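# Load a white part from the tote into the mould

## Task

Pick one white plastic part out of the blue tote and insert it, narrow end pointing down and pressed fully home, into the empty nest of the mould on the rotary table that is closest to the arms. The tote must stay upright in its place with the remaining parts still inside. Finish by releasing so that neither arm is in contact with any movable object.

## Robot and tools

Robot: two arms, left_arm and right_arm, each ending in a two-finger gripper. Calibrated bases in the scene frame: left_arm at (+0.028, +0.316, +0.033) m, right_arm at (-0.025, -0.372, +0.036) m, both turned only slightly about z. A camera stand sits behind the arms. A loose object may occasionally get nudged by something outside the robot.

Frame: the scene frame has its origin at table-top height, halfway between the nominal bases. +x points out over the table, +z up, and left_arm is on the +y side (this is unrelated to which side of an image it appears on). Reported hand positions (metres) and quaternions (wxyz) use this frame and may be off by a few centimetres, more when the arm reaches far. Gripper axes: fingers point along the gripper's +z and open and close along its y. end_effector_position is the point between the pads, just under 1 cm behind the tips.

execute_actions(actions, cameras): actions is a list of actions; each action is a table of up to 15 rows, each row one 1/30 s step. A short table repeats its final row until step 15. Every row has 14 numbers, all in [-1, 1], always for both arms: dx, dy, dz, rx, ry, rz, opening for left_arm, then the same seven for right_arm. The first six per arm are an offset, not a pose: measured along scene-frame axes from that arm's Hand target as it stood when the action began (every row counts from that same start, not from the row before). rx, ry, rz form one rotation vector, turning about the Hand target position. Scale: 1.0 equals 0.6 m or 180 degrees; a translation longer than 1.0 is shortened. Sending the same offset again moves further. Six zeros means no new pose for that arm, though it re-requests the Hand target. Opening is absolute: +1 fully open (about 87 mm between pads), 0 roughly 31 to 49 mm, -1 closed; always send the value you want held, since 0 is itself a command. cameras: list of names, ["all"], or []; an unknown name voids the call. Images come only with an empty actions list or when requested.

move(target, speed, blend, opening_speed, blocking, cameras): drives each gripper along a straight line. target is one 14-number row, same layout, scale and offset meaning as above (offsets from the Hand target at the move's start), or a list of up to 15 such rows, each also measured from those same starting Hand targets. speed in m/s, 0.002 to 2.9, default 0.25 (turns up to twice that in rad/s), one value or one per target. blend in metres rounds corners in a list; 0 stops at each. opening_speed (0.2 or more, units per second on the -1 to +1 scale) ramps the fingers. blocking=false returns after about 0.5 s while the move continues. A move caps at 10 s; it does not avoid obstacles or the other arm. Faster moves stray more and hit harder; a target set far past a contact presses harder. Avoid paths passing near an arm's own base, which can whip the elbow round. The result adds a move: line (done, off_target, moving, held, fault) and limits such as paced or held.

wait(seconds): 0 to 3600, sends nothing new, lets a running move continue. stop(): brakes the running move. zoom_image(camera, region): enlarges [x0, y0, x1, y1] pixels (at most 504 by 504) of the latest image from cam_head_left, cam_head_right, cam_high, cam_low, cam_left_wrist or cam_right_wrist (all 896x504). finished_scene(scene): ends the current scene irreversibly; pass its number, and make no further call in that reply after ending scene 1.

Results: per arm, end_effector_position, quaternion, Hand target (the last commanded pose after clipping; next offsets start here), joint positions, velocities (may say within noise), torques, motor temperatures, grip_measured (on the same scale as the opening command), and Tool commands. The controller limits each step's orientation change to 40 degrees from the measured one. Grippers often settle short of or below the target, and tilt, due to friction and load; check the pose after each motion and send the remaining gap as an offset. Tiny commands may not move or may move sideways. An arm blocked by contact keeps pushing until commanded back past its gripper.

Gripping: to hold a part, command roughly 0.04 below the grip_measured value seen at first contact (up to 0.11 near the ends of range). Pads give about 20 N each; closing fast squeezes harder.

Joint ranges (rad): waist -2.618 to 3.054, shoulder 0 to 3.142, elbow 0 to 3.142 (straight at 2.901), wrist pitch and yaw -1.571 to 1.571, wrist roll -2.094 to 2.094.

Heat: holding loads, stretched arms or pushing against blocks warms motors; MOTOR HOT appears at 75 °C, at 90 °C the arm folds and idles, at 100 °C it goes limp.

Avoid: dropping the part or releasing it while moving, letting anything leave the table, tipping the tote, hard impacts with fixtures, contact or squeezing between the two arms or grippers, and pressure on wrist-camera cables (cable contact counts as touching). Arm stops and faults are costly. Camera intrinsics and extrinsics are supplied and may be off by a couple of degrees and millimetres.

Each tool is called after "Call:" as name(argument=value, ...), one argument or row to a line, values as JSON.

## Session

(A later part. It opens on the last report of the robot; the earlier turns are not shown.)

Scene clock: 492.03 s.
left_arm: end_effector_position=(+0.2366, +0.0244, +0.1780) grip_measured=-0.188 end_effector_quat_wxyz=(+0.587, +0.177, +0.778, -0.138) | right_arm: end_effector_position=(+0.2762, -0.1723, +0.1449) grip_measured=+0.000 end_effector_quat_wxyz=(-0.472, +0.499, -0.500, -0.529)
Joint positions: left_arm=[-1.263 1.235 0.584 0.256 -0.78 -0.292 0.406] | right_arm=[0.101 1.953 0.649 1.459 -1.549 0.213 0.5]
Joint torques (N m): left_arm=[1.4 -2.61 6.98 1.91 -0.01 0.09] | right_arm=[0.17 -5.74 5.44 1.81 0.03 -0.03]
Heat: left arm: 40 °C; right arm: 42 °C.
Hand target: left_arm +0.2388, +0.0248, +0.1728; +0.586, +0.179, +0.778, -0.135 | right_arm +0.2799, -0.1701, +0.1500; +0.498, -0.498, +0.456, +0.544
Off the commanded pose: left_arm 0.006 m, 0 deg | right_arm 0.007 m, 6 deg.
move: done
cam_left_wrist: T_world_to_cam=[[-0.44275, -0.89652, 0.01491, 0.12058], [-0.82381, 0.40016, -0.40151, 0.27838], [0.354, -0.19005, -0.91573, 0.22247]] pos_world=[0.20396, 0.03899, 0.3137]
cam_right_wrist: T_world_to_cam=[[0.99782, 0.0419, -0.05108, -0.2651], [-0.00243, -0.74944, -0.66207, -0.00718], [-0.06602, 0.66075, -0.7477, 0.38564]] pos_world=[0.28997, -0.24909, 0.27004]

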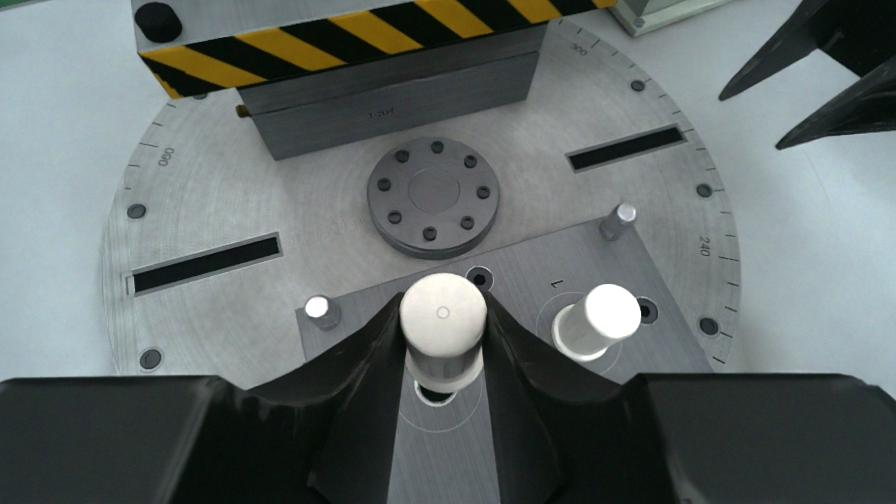

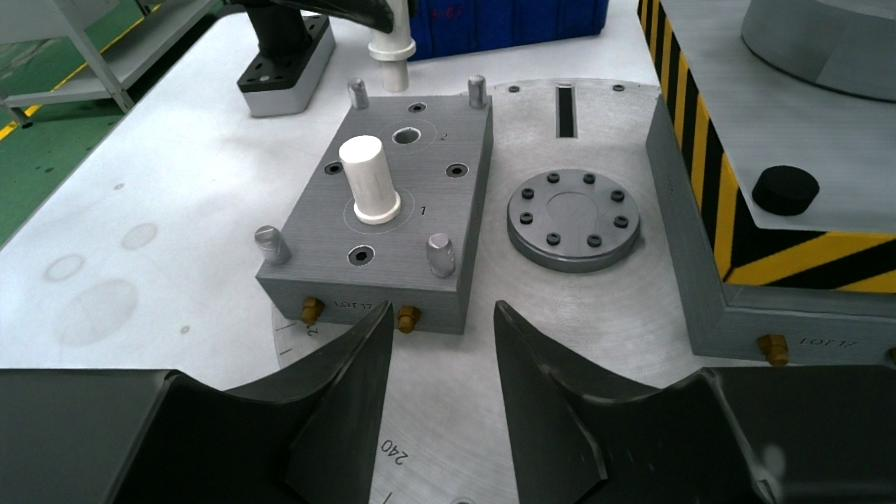

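Call:
move(
  target=[0,0.0098,-0.043,-0.0061,-0.0125,0,-0.9,0,0,0,0,0,0,0],
  speed=0.12,
  cameras=["cam_left_wrist","cam_right_wrist"],
)

Call:
zoom_image(
  camera="cam_right_wrist",
  region=[300, 0, 520, 180],
)

Call:
zoom_image(
  camera="cam_left_wrist",
  region=[340, 250, 700, 460],
)

Scene clock: 511.33 s.
left_arm: end_effector_position=(+0.2366, +0.0280, +0.1511) grip_measured=-0.188 end_effector_quat_wxyz=(+0.601, +0.177, +0.766, -0.146) | right_arm: end_effector_position=(+0.2762, -0.1723, +0.1449) grip_measured=+0.000 end_effector_quat_wxyz=(-0.472, +0.499, -0.500, -0.529)
Joint positions: left_arm=[-1.263 1.292 0.451 0.503 -0.78 -0.254 0.406] | right_arm=[0.101 1.953 0.649 1.459 -1.549 0.213 0.5]
Joint torques (N m): left_arm=[1.06 -2.62 6.42 1.9 -0.14 0.08] | right_arm=[0.24 -5.76 5.39 1.81 0.01 -0.01]
Heat: left arm: 41 °C; right arm: 42 °C.
Hand target: left_arm +0.2388, +0.0307, +0.1469; +0.603, +0.176, +0.765, -0.139 | right_arm +0.2799, -0.1701, +0.1500; +0.498, -0.498, +0.456, +0.544
Off the commanded pose: left_arm 0.005 m, 1 deg | right_arm 0.007 m, 6 deg.
move: done
cam_left_wrist: T_world_to_cam=[[-0.4521, -0.89175, 0.01942, 0.12564], [-0.80589, 0.39905, -0.43737, 0.26739], [0.38228, -0.21339, -0.89907, 0.18989]] pos_world=[0.1997, 0.04586, 0.28523]
cam_right_wrist: T_world_to_cam=[[0.99782, 0.0419, -0.05108, -0.2651], [-0.00243, -0.74944, -0.66207, -0.00718], [-0.06602, 0.66075, -0.7477, 0.38564]] pos_world=[0.28997, -0.24909, 0.27004]

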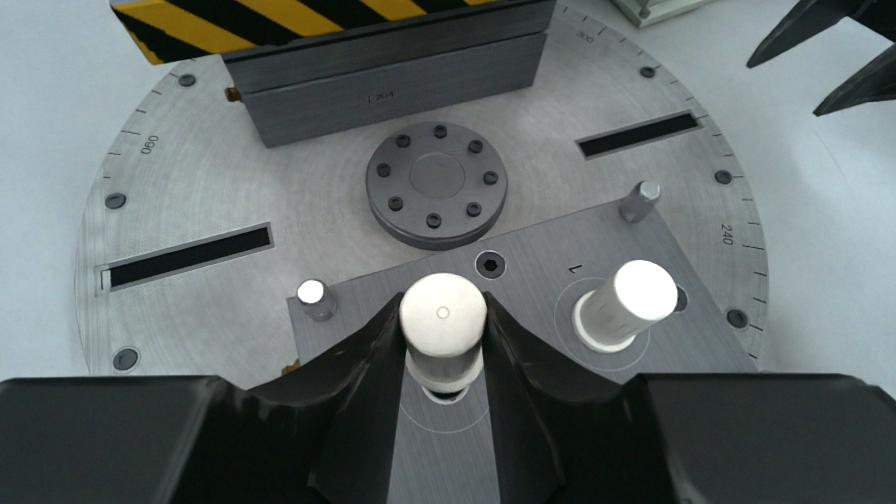

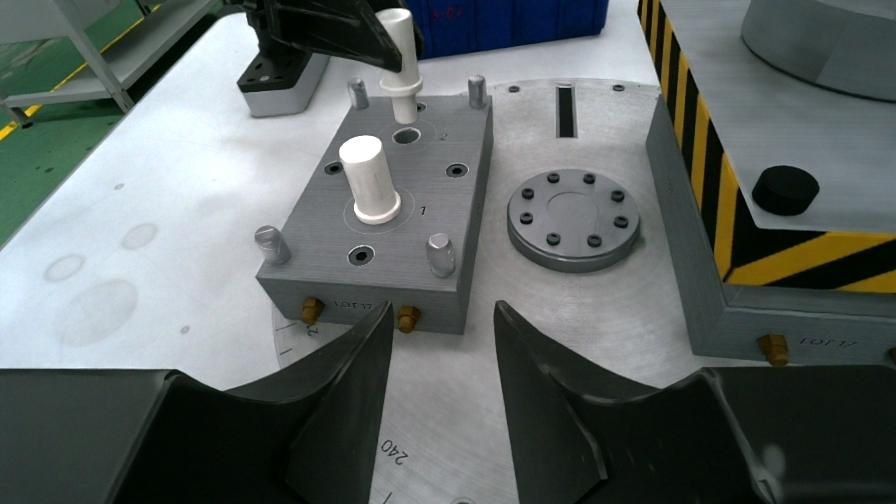

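Scaled by 2.291 from the camera's image (finer frame: 1280x720).

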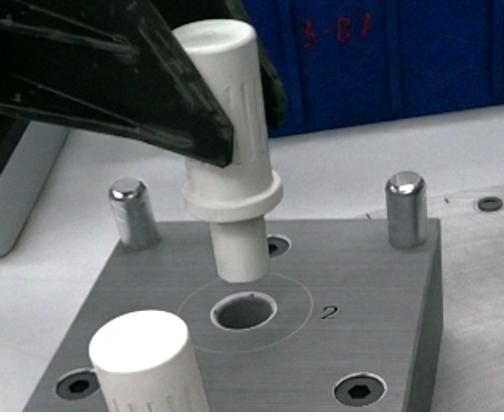

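Scaled by 1.400 from the camera's image (finer frame: 1280x720).

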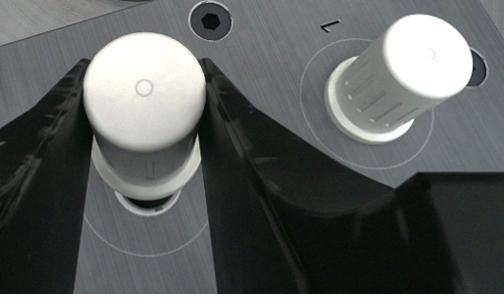

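Call:
move(
  target=[-0.0025,0.0013,-0.04,0,0,0,-0.9,0,0,0,0,0,0,0],
  speed=0.06,
  cameras=["cam_left_wrist","cam_right_wrist"],
)

Call:
zoom_image(
  camera="cam_right_wrist",
  region=[300, 0, 520, 180],
)

Call:
zoom_image(
  camera="cam_left_wrist",
  region=[340, 250, 700, 460],
)

Scene clock: 528.07 s.
left_arm: end_effector_position=(+0.2388, +0.0267, +0.1359) grip_measured=-0.188 end_effector_quat_wxyz=(+0.610, +0.164, +0.760, -0.154) | right_arm: end_effector_position=(+0.2762, -0.1723, +0.1449) grip_measured=+0.000 end_effector_quat_wxyz=(-0.472, +0.499, -0.500, -0.529)
Joint positions: left_arm=[-1.263 1.375 0.396 0.679 -0.792 -0.252 0.406] | right_arm=[0.101 1.953 0.649 1.459 -1.549 0.213 0.5]
Joint torques (N m): left_arm=[0.62 -2.33 5.42 1.65 -0.05 0.06] | right_arm=[0.24 -5.9 5.35 1.77 0.02 -0.02]
Heat: left arm: 41 °C; right arm: 42 °C.
Hand target: left_arm +0.2373, +0.0315, +0.1231; +0.603, +0.176, +0.765, -0.139 | right_arm +0.2799, -0.1701, +0.1500; +0.498, -0.498, +0.456, +0.544
Off the commanded pose: left_arm 0.014 m, 2 deg | right_arm 0.007 m, 6 deg.
move: off_target (left_arm)
cam_left_wrist: T_world_to_cam=[[-0.44223, -0.89595, 0.04137, 0.12055], [-0.80351, 0.37526, -0.46211, 0.26643], [0.3985, -0.2376, -0.88586, 0.17013]] pos_world=[0.1996, 0.04844, 0.26884]
cam_right_wrist: T_world_to_cam=[[0.99782, 0.0419, -0.05108, -0.2651], [-0.00243, -0.74944, -0.66207, -0.00718], [-0.06602, 0.66075, -0.7477, 0.38564]] pos_world=[0.28997, -0.24909, 0.27004]

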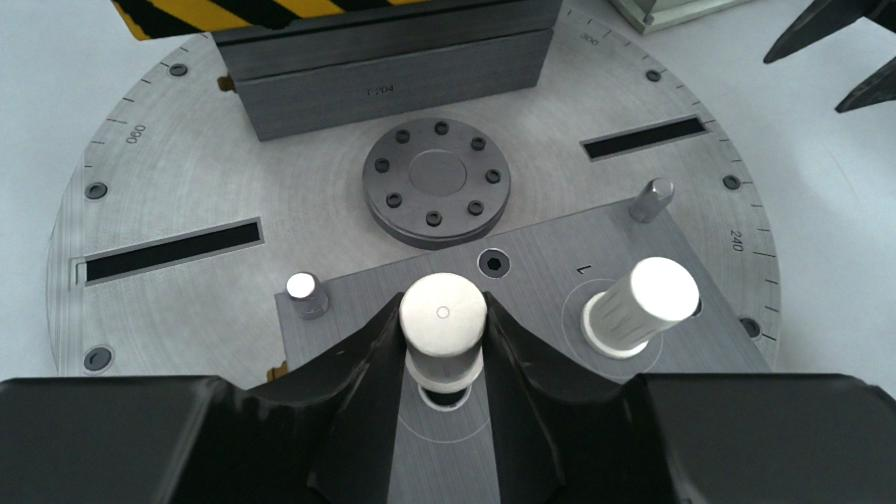

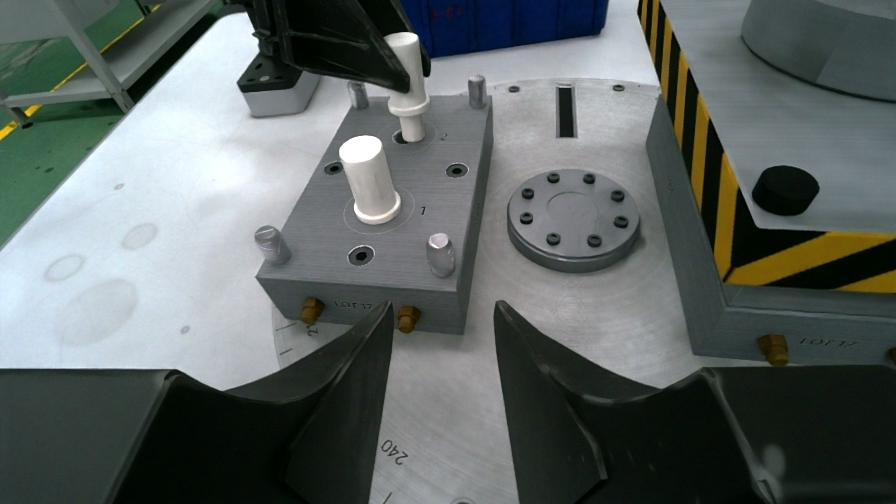

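Scaled by 2.291 from the camera's image (finer frame: 1280x720).

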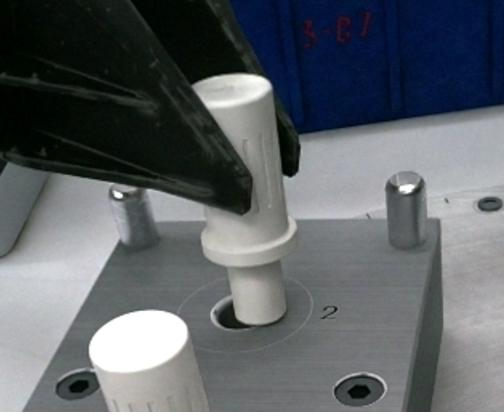

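Scaled by 1.400 from the camera's image (finer frame: 1280x720).

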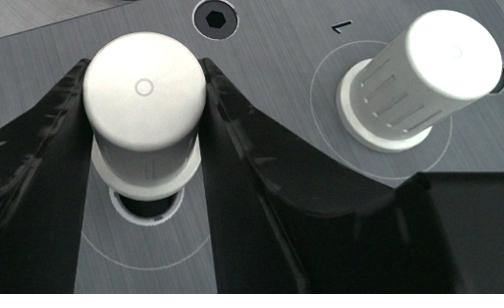

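Call:
move(
  target=[
    [-0.004,-0.002,0.10,0,0,0,-0.9,0,0,0,0,0,0,0],
    [-0.004,-0.002,0.02,0,0,0,-0.9,0,0,0,0,0,0,0],
  ],
  speed=0.12,
  cameras=["cam_right_wrist","cam_left_wrist"],
)

Call:
zoom_image(
  camera="cam_right_wrist",
  region=[300, 0, 520, 180],
)

Call:
zoom_image(
  camera="cam_left_wrist",
  region=[340, 250, 700, 460],
)

Scene clock: 566.07 s.
left_arm: end_effector_position=(+0.2366, +0.0300, +0.1390) grip_measured=-0.188 end_effector_quat_wxyz=(+0.602, +0.176, +0.766, -0.141) | right_arm: end_effector_position=(+0.2762, -0.1723, +0.1449) grip_measured=+0.000 end_effector_quat_wxyz=(-0.472, +0.499, -0.500, -0.529)
Joint positions: left_arm=[-1.267 1.333 0.421 0.57 -0.794 -0.253 0.406] | right_arm=[0.101 1.953 0.649 1.459 -1.549 0.213 0.5]
Joint torques (N m): left_arm=[0.03 -2.71 6.2 1.91 -0.16 0.01] | right_arm=[0.2 -5.78 5.52 1.8 0.02 -0.04]
Heat: left arm: 39 °C; right arm: 42 °C.
Hand target: left_arm +0.2349, +0.0303, +0.1350; +0.603, +0.176, +0.765, -0.139 | right_arm +0.2799, -0.1701, +0.1500; +0.498, -0.498, +0.456, +0.544
Off the commanded pose: left_arm 0.004 m, 0 deg | right_arm 0.007 m, 6 deg.
move: done
cam_left_wrist: T_world_to_cam=[[-0.44391, -0.896, 0.01174, 0.12687], [-0.80801, 0.39458, -0.43752, 0.26185], [0.38738, -0.2037, -0.89913, 0.17801]] pos_world=[0.19894, 0.04662, 0.27313]
cam_right_wrist: T_world_to_cam=[[0.99782, 0.0419, -0.05108, -0.2651], [-0.00243, -0.74944, -0.66207, -0.00718], [-0.06602, 0.66075, -0.7477, 0.38564]] pos_world=[0.28997, -0.24909, 0.27004]
Images, in order (width x height): cam_left_wrist 896x504, cam_right_wrist 896x504.

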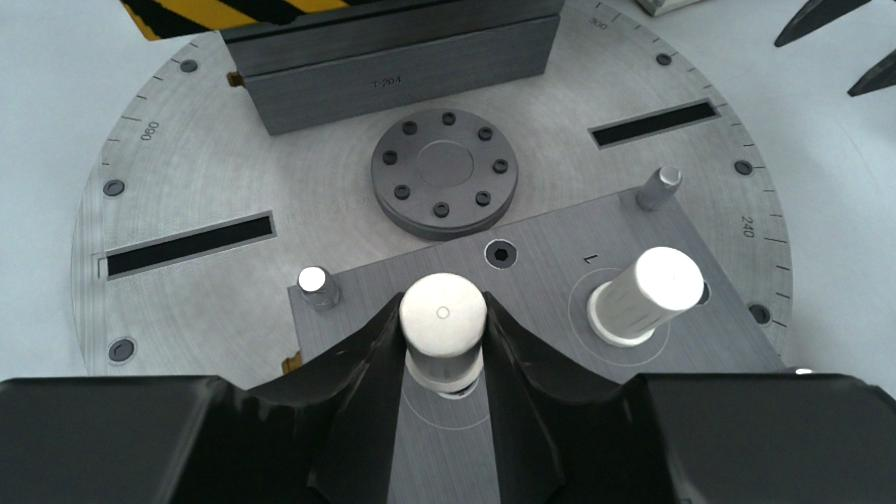

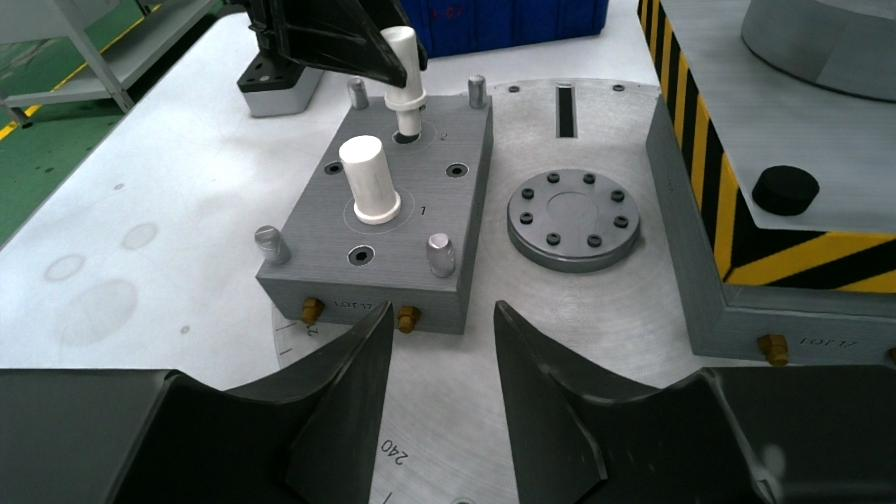

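Scaled by 2.291 from the camera's image (finer frame: 1280x720).

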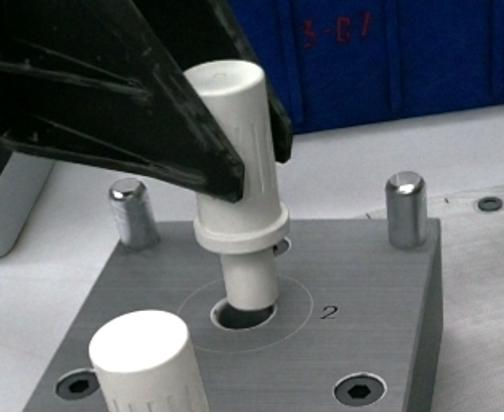

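Scaled by 1.400 from the camera's image (finer frame: 1280x720).

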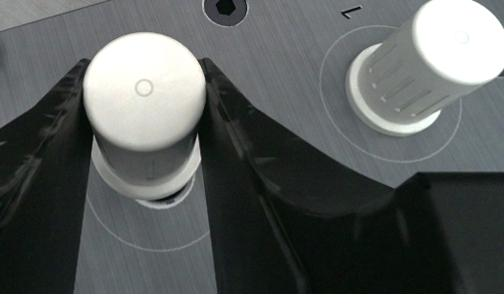

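Call:
move(
  target=[
    [-0.004,-0.0055,0.07,0,0,0,-0.9,0,0,0,0,0,0,0],
    [-0.004,-0.0055,-0.006,0,0,0,-0.9,0,0,0,0,0,0,0],
  ],
  speed=0.12,
  cameras=["cam_right_wrist","cam_left_wrist"],
)

Call:
zoom_image(
  camera="cam_right_wrist",
  region=[300, 0, 520, 180],
)

Call:
zoom_image(
  camera="cam_left_wrist",
  region=[340, 250, 700, 460],
)

Scene clock: 580.97 s.
left_arm: end_effector_position=(+0.2338, +0.0272, +0.1341) grip_measured=-0.188 end_effector_quat_wxyz=(+0.600, +0.178, +0.767, -0.139) | right_arm: end_effector_position=(+0.2762, -0.1723, +0.1449) grip_measured=+0.000 end_effector_quat_wxyz=(-0.472, +0.499, -0.500, -0.529)
Joint positions: left_arm=[-1.28 1.358 0.421 0.583 -0.805 -0.26 0.406] | right_arm=[0.101 1.953 0.649 1.459 -1.549 0.213 0.5]
Joint torques (N m): left_arm=[-0.02 -2.77 6.2 1.97 -0.2 0.01] | right_arm=[0.25 -5.79 5.44 1.83 0.03 -0.03]
Heat: left arm: 40 °C; right arm: 42 °C.
Hand target: left_arm +0.2324, +0.0269, +0.1315; +0.603, +0.176, +0.765, -0.140 | right_arm +0.2799, -0.1701, +0.1500; +0.498, -0.498, +0.456, +0.544
Off the commanded pose: left_arm 0.003 m, 0 deg | right_arm 0.007 m, 6 deg.
move: done
cam_left_wrist: T_world_to_cam=[[-0.44558, -0.89521, 0.0079, 0.12411], [-0.80848, 0.39859, -0.43301, 0.25799], [0.38449, -0.19933, -0.90135, 0.17494]] pos_world=[0.19662, 0.04314, 0.26841]
cam_right_wrist: T_world_to_cam=[[0.99782, 0.0419, -0.05108, -0.2651], [-0.00243, -0.74944, -0.66207, -0.00718], [-0.06602, 0.66075, -0.7477, 0.38564]] pos_world=[0.28997, -0.24909, 0.27004]
Images, in order (width x height): cam_left_wrist 896x504, cam_right_wrist 896x504.

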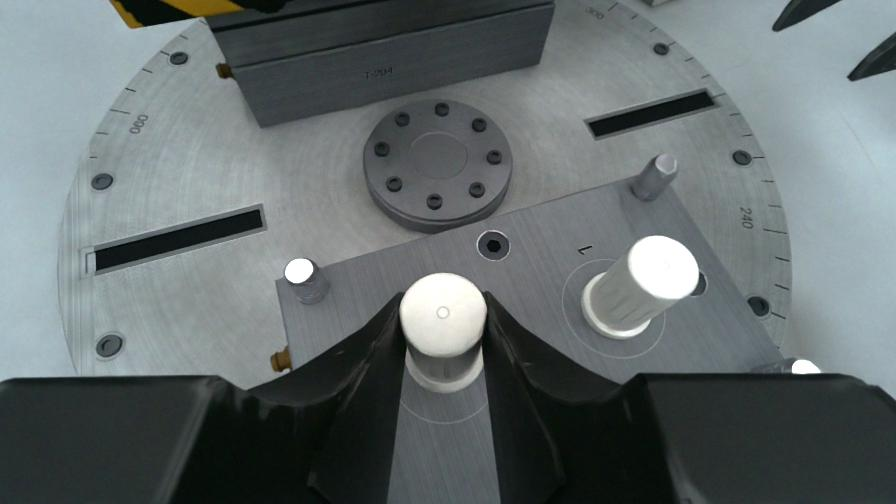

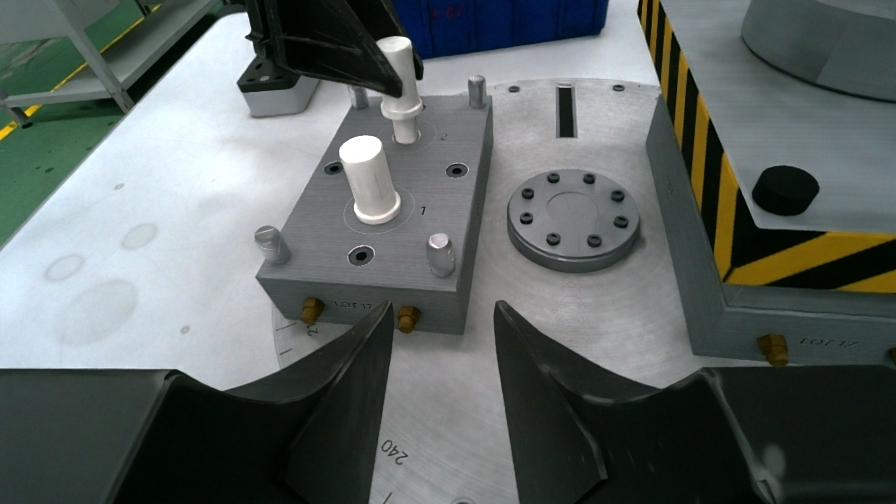

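Scaled by 2.291 from the camera's image (finer frame: 1280x720).

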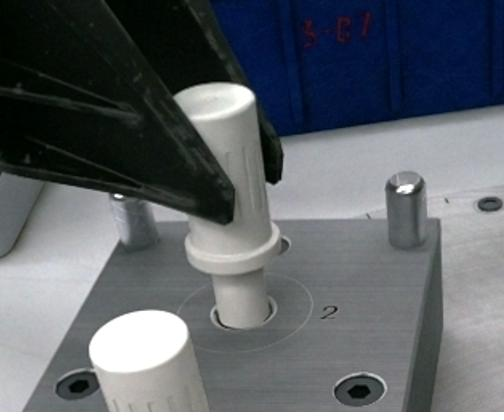

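Scaled by 1.400 from the camera's image (finer frame: 1280x720).

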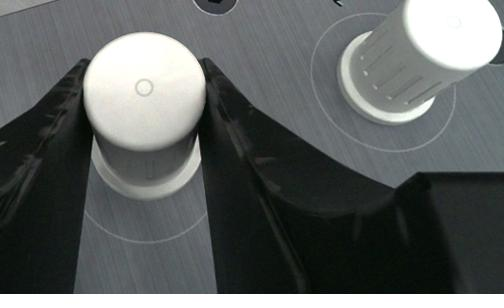

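Call:
move(
  target=[0,0,-0.015,0,0,0,-0.9,0,0,0,0,0,0,0],
  speed=0.05,
  cameras=["cam_right_wrist","cam_left_wrist"],
)

Call:
zoom_image(
  camera="cam_right_wrist",
  region=[300, 0, 520, 180],
)

Scene clock: 585.27 s.
left_arm: end_effector_position=(+0.2340, +0.0272, +0.1250) grip_measured=-0.188 end_effector_quat_wxyz=(+0.601, +0.178, +0.767, -0.139) | right_arm: end_effector_position=(+0.2762, -0.1723, +0.1449) grip_measured=+0.000 end_effector_quat_wxyz=(-0.472, +0.499, -0.500, -0.529)
Joint positions: left_arm=[-1.28 1.397 0.401 0.642 -0.806 -0.26 0.406] | right_arm=[0.101 1.953 0.649 1.459 -1.549 0.213 0.5]
Joint torques (N m): left_arm=[-0.01 -2.89 5.97 1.98 -0.19 0] | right_arm=[0.2 -5.74 5.38 1.82 0.04 -0.02]
Heat: left arm: 40 °C; right arm: 42 °C.
Hand target: left_arm +0.2324, +0.0269, +0.1225; +0.603, +0.176, +0.765, -0.140 | right_arm +0.2799, -0.1701, +0.1500; +0.498, -0.498, +0.456, +0.544
Off the commanded pose: left_arm 0.003 m, 0 deg | right_arm 0.007 m, 6 deg.
move: done
cam_left_wrist: T_world_to_cam=[[-0.44461, -0.89569, 0.00792, 0.12405], [-0.80872, 0.39761, -0.43346, 0.25434], [0.38509, -0.19913, -0.90114, 0.16651]] pos_world=[0.19673, 0.04314, 0.25932]
cam_right_wrist: T_world_to_cam=[[0.99782, 0.0419, -0.05108, -0.2651], [-0.00243, -0.74944, -0.66207, -0.00718], [-0.06602, 0.66075, -0.7477, 0.38564]] pos_world=[0.28997, -0.24909, 0.27004]
Images, in order (width x height): cam_left_wrist 896x504, cam_right_wrist 896x504.

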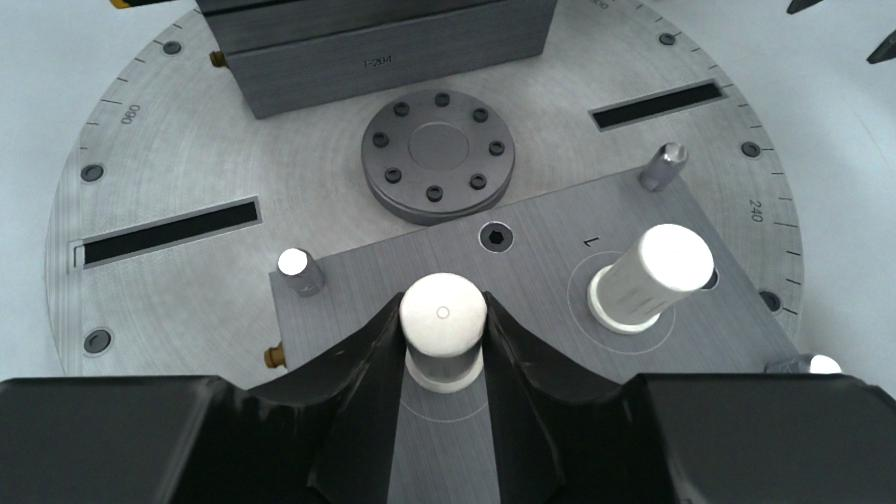

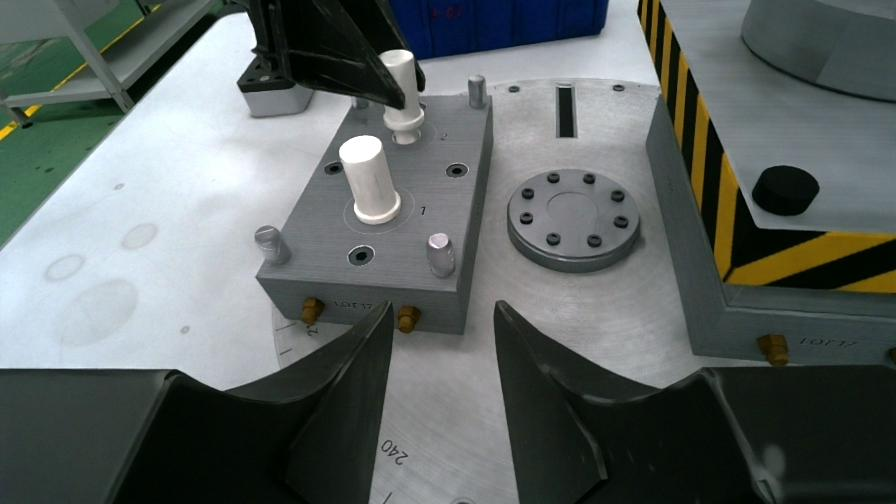

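Scaled by 2.291 from the camera's image (finer frame: 1280x720).

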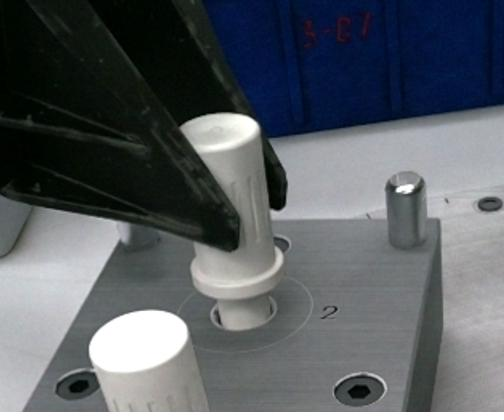

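It's in. Continue.

Call:
move(
  target=[0,0,-0.033,0,0,0,-0.9,0,0,0,0,0,0,0],
  speed=0.05,
  cameras=["cam_right_wrist","cam_left_wrist"],
)

Call:
zoom_image(
  camera="cam_right_wrist",
  region=[300, 0, 520, 180],
)

Scene clock: 594.20 s.
left_arm: end_effector_position=(+0.2342, +0.0266, +0.1137) grip_measured=-0.187 end_effector_quat_wxyz=(+0.612, +0.172, +0.759, -0.139) | right_arm: end_effector_position=(+0.2762, -0.1723, +0.1449) grip_measured=+0.000 end_effector_quat_wxyz=(-0.472, +0.499, -0.500, -0.529)
Joint positions: left_arm=[-1.291 1.479 0.362 0.796 -0.831 -0.242 0.407] | right_arm=[0.101 1.953 0.649 1.459 -1.549 0.213 0.5]
Joint torques (N m): left_arm=[0.79 -2.1 5.42 1.75 0.07 -0.18] | right_arm=[0.09 -5.79 5.41 1.8 0.03 -0.06]
Heat: left arm: 41 °C; right arm: 42 °C.
Hand target: left_arm +0.2324, +0.0269, +0.1027; +0.603, +0.176, +0.765, -0.139 | right_arm +0.2799, -0.1701, +0.1500; +0.498, -0.498, +0.456, +0.544
Off the commanded pose: left_arm 0.011 m, 1 deg | right_arm 0.007 m, 6 deg.
move: off_target (left_arm)
cam_left_wrist: T_world_to_cam=[[-0.43749, -0.89918, 0.00883, 0.12198], [-0.80107, 0.38526, -0.45811, 0.2512], [0.40853, -0.20749, -0.88885, 0.14942]] pos_world=[0.19355, 0.04391, 0.24681]
cam_right_wrist: T_world_to_cam=[[0.99782, 0.0419, -0.05108, -0.2651], [-0.00243, -0.74944, -0.66207, -0.00718], [-0.06602, 0.66075, -0.7477, 0.38564]] pos_world=[0.28997, -0.24909, 0.27004]
Images, in order (width x height): cam_left_wrist 896x504, cam_right_wrist 896x504.

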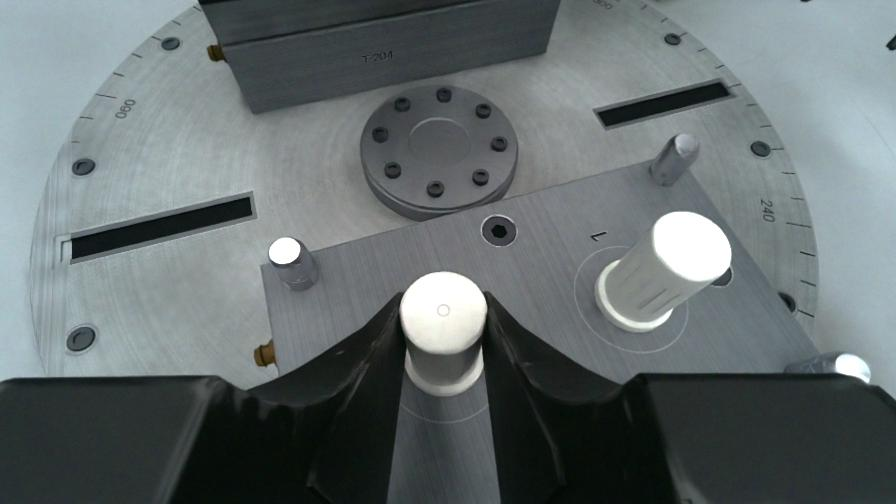

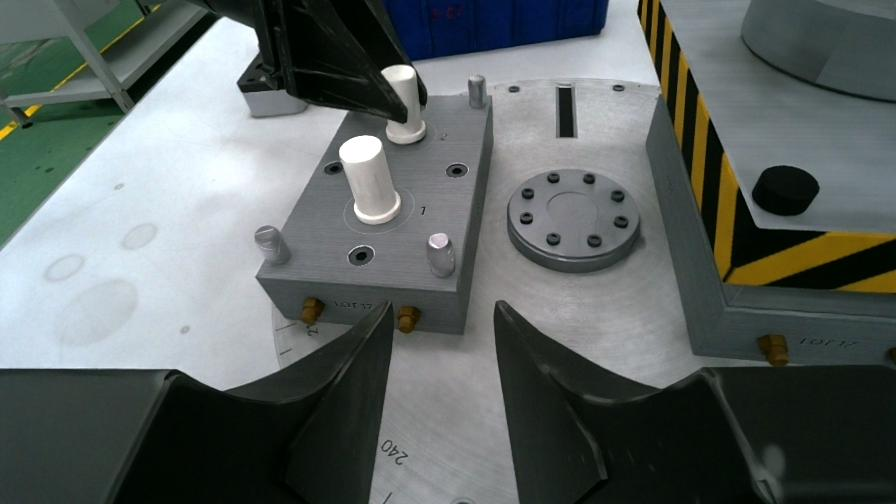

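Scaled by 2.291 from the camera's image (finer frame: 1280x720).

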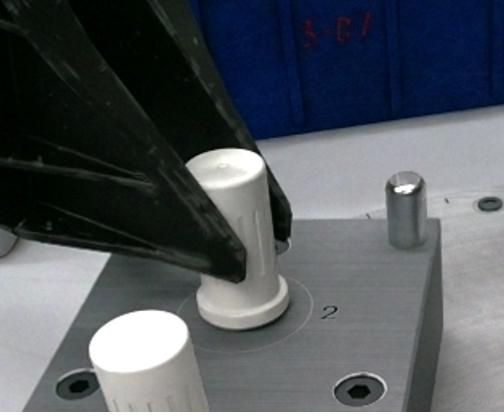

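Call:
move(
  target=[
    [0.002,0,0.0165,0,0,0,-0.9,0,0,0,0,0,0,0],
    [0.002,0,0.0165,0,0,0,0.3,0,0,0,0,0,0,0],
  ],
  opening_speed=1.0,
  cameras=["cam_right_wrist","cam_left_wrist"],
)

Call:
zoom_image(
  camera="cam_right_wrist",
  region=[300, 0, 520, 180],
)

Call:
zoom_image(
  camera="cam_left_wrist",
  region=[340, 200, 740, 460],
)

Scene clock: 601.73 s.
left_arm: end_effector_position=(+0.2323, +0.0303, +0.1063) grip_measured=+0.299 end_effector_quat_wxyz=(+0.602, +0.185, +0.766, -0.127) | right_arm: end_effector_position=(+0.2762, -0.1723, +0.1449) grip_measured=+0.000 end_effector_quat_wxyz=(-0.472, +0.499, -0.500, -0.529)
Joint positions: left_arm=[-1.291 1.475 0.362 0.748 -0.824 -0.245 0.65] | right_arm=[0.101 1.953 0.649 1.459 -1.549 0.213 0.5]
Joint velocities: left_arm=[within noise] | right_arm=[-0.046 0.002 -0.002 -0.007 0.066 -0.022 0.006]
Joint torques (N m): left_arm=[1.21 -5.2 7.23 1.64 0.04 -0.11] | right_arm=[0.13 -5.74 5.48 1.81 0.01 -0.03]
Heat: left arm: 41 °C; right arm: 42 °C.
Hand target: left_arm +0.2336, +0.0269, +0.1126; +0.603, +0.176, +0.765, -0.140 | right_arm +0.2799, -0.1701, +0.1500; +0.498, -0.498, +0.456, +0.544
Off the commanded pose: left_arm 0.007 m, 2 deg | right_arm 0.007 m, 6 deg.
move: done
cam_left_wrist: T_world_to_cam=[[-0.44208, -0.89676, -0.01977, 0.12864], [-0.80567, 0.40667, -0.43072, 0.24232], [0.39429, -0.17449, -0.90227, 0.14817]] pos_world=[0.19368, 0.04267, 0.2406]
cam_right_wrist: T_world_to_cam=[[0.99782, 0.0419, -0.05108, -0.2651], [-0.00243, -0.74944, -0.66207, -0.00718], [-0.06602, 0.66075, -0.7477, 0.38564]] pos_world=[0.28997, -0.24909, 0.27004]
Images, in order (width x height): cam_left_wrist 896x504, cam_right_wrist 896x504.

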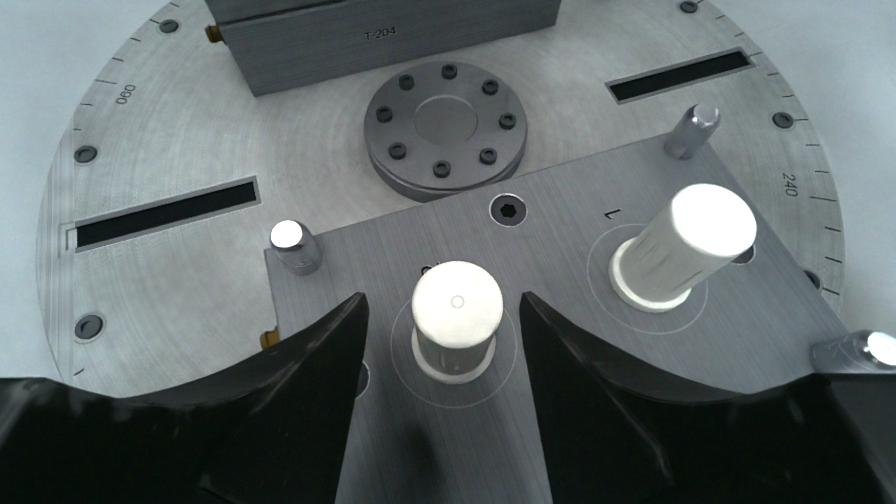

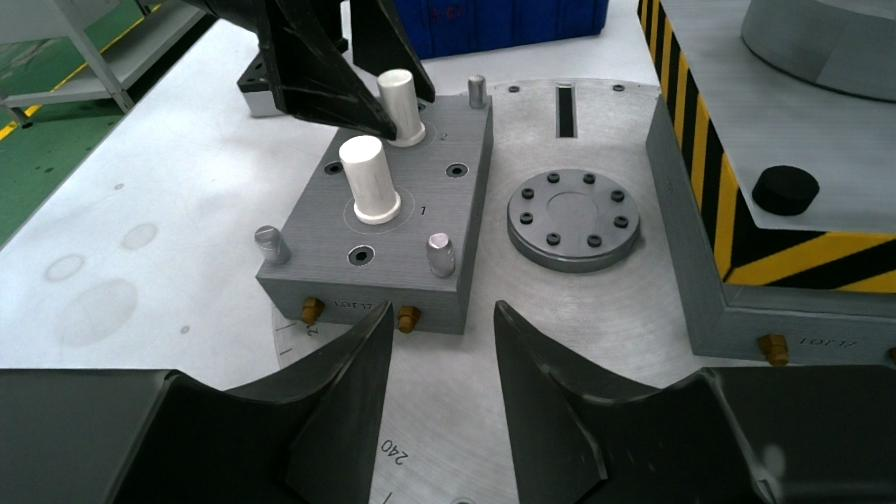

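Scaled by 2.291 from the camera's image (finer frame: 1280x720).

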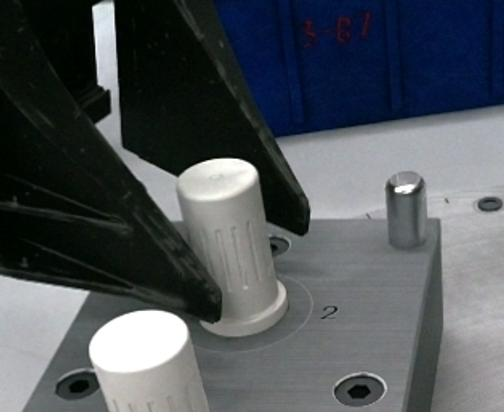

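Scaled by 1.260 from the camera's image (finer frame: 1280x720).

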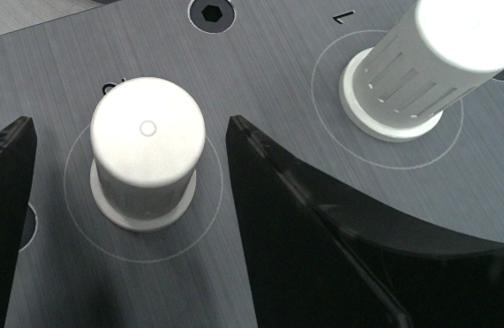

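Call:
move(
  target=[
    [0.0,0.0,0.14,0,0,0,0.3,0,0,0,0,0,0,0],
    [-0.12,0.08,0.17,0,0,0,0.3,0,0,0,0,0,0,0],
  ],
  speed=0.15,
  blend=[0.01,0],
  cameras=["cam_right_wrist","cam_left_wrist"],
)

Call:
zoom_image(
  camera="cam_right_wrist",
  region=[300, 30, 520, 230],
)

Scene clock: 610.67 s.
left_arm: end_effector_position=(+0.1620, +0.0783, +0.2034) grip_measured=+0.300 end_effector_quat_wxyz=(+0.598, +0.192, +0.767, -0.131) | right_arm: end_effector_position=(+0.2762, -0.1723, +0.1449) grip_measured=+0.000 end_effector_quat_wxyz=(-0.472, +0.499, -0.500, -0.529)
Joint positions: left_arm=[-1.611 0.897 0.561 -0.241 -1.094 -0.495 0.65] | right_arm=[0.101 1.953 0.649 1.459 -1.549 0.213 0.5]
Joint torques (N m): left_arm=[0.02 -1.01 11.21 1.38 -0.44 -0.12] | right_arm=[0.18 -5.82 5.44 1.82 0.02 -0.04]
Heat: left arm: 40 °C; right arm: 42 °C.
Hand target: left_arm +0.1616, +0.0749, +0.2146; +0.603, +0.176, +0.765, -0.139 | right_arm +0.2799, -0.1701, +0.1500; +0.498, -0.498, +0.456, +0.544
Off the commanded pose: left_arm 0.012 m, 2 deg | right_arm 0.007 m, 6 deg.
move: off_target (left_arm)
cam_left_wrist: T_world_to_cam=[[-0.45671, -0.88936, -0.02132, 0.14456], [-0.80189, 0.42194, -0.42301, 0.20477], [0.3852, -0.1761, -0.90587, 0.27418]] pos_world=[0.12462, 0.09045, 0.33807]
cam_right_wrist: T_world_to_cam=[[0.99782, 0.0419, -0.05108, -0.2651], [-0.00243, -0.74944, -0.66207, -0.00718], [-0.06602, 0.66075, -0.7477, 0.38564]] pos_world=[0.28997, -0.24909, 0.27004]
Images, in order (width x height): cam_left_wrist 896x504, cam_right_wrist 896x504.

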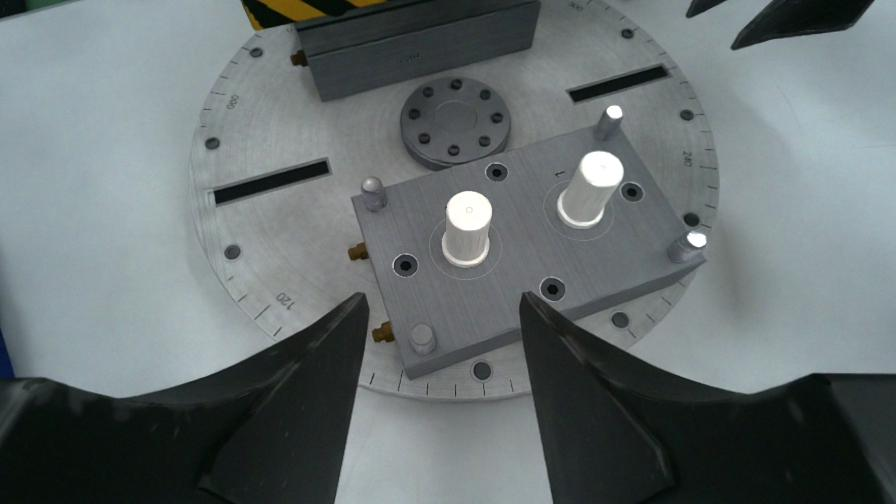

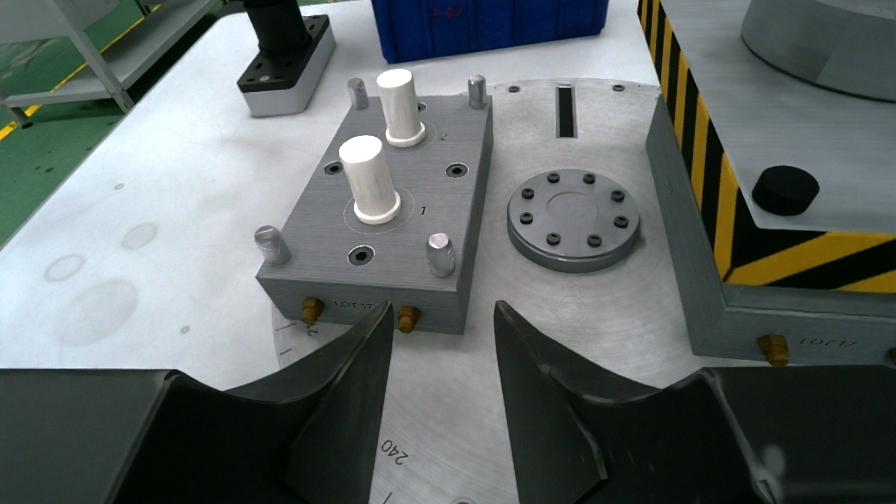

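Scaled by 2.291 from the camera's image (finer frame: 1280x720).

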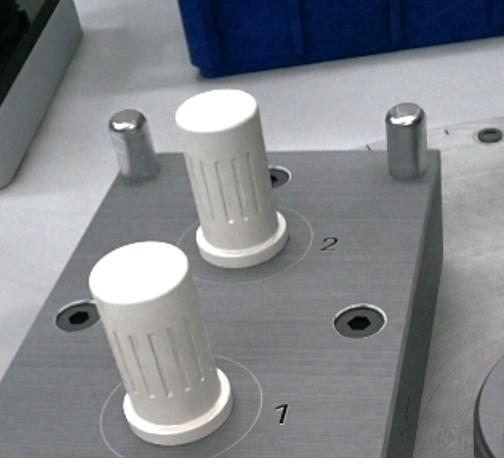

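Call:
finished_scene(
  scene=3,
)

The scene is finished: the task was done.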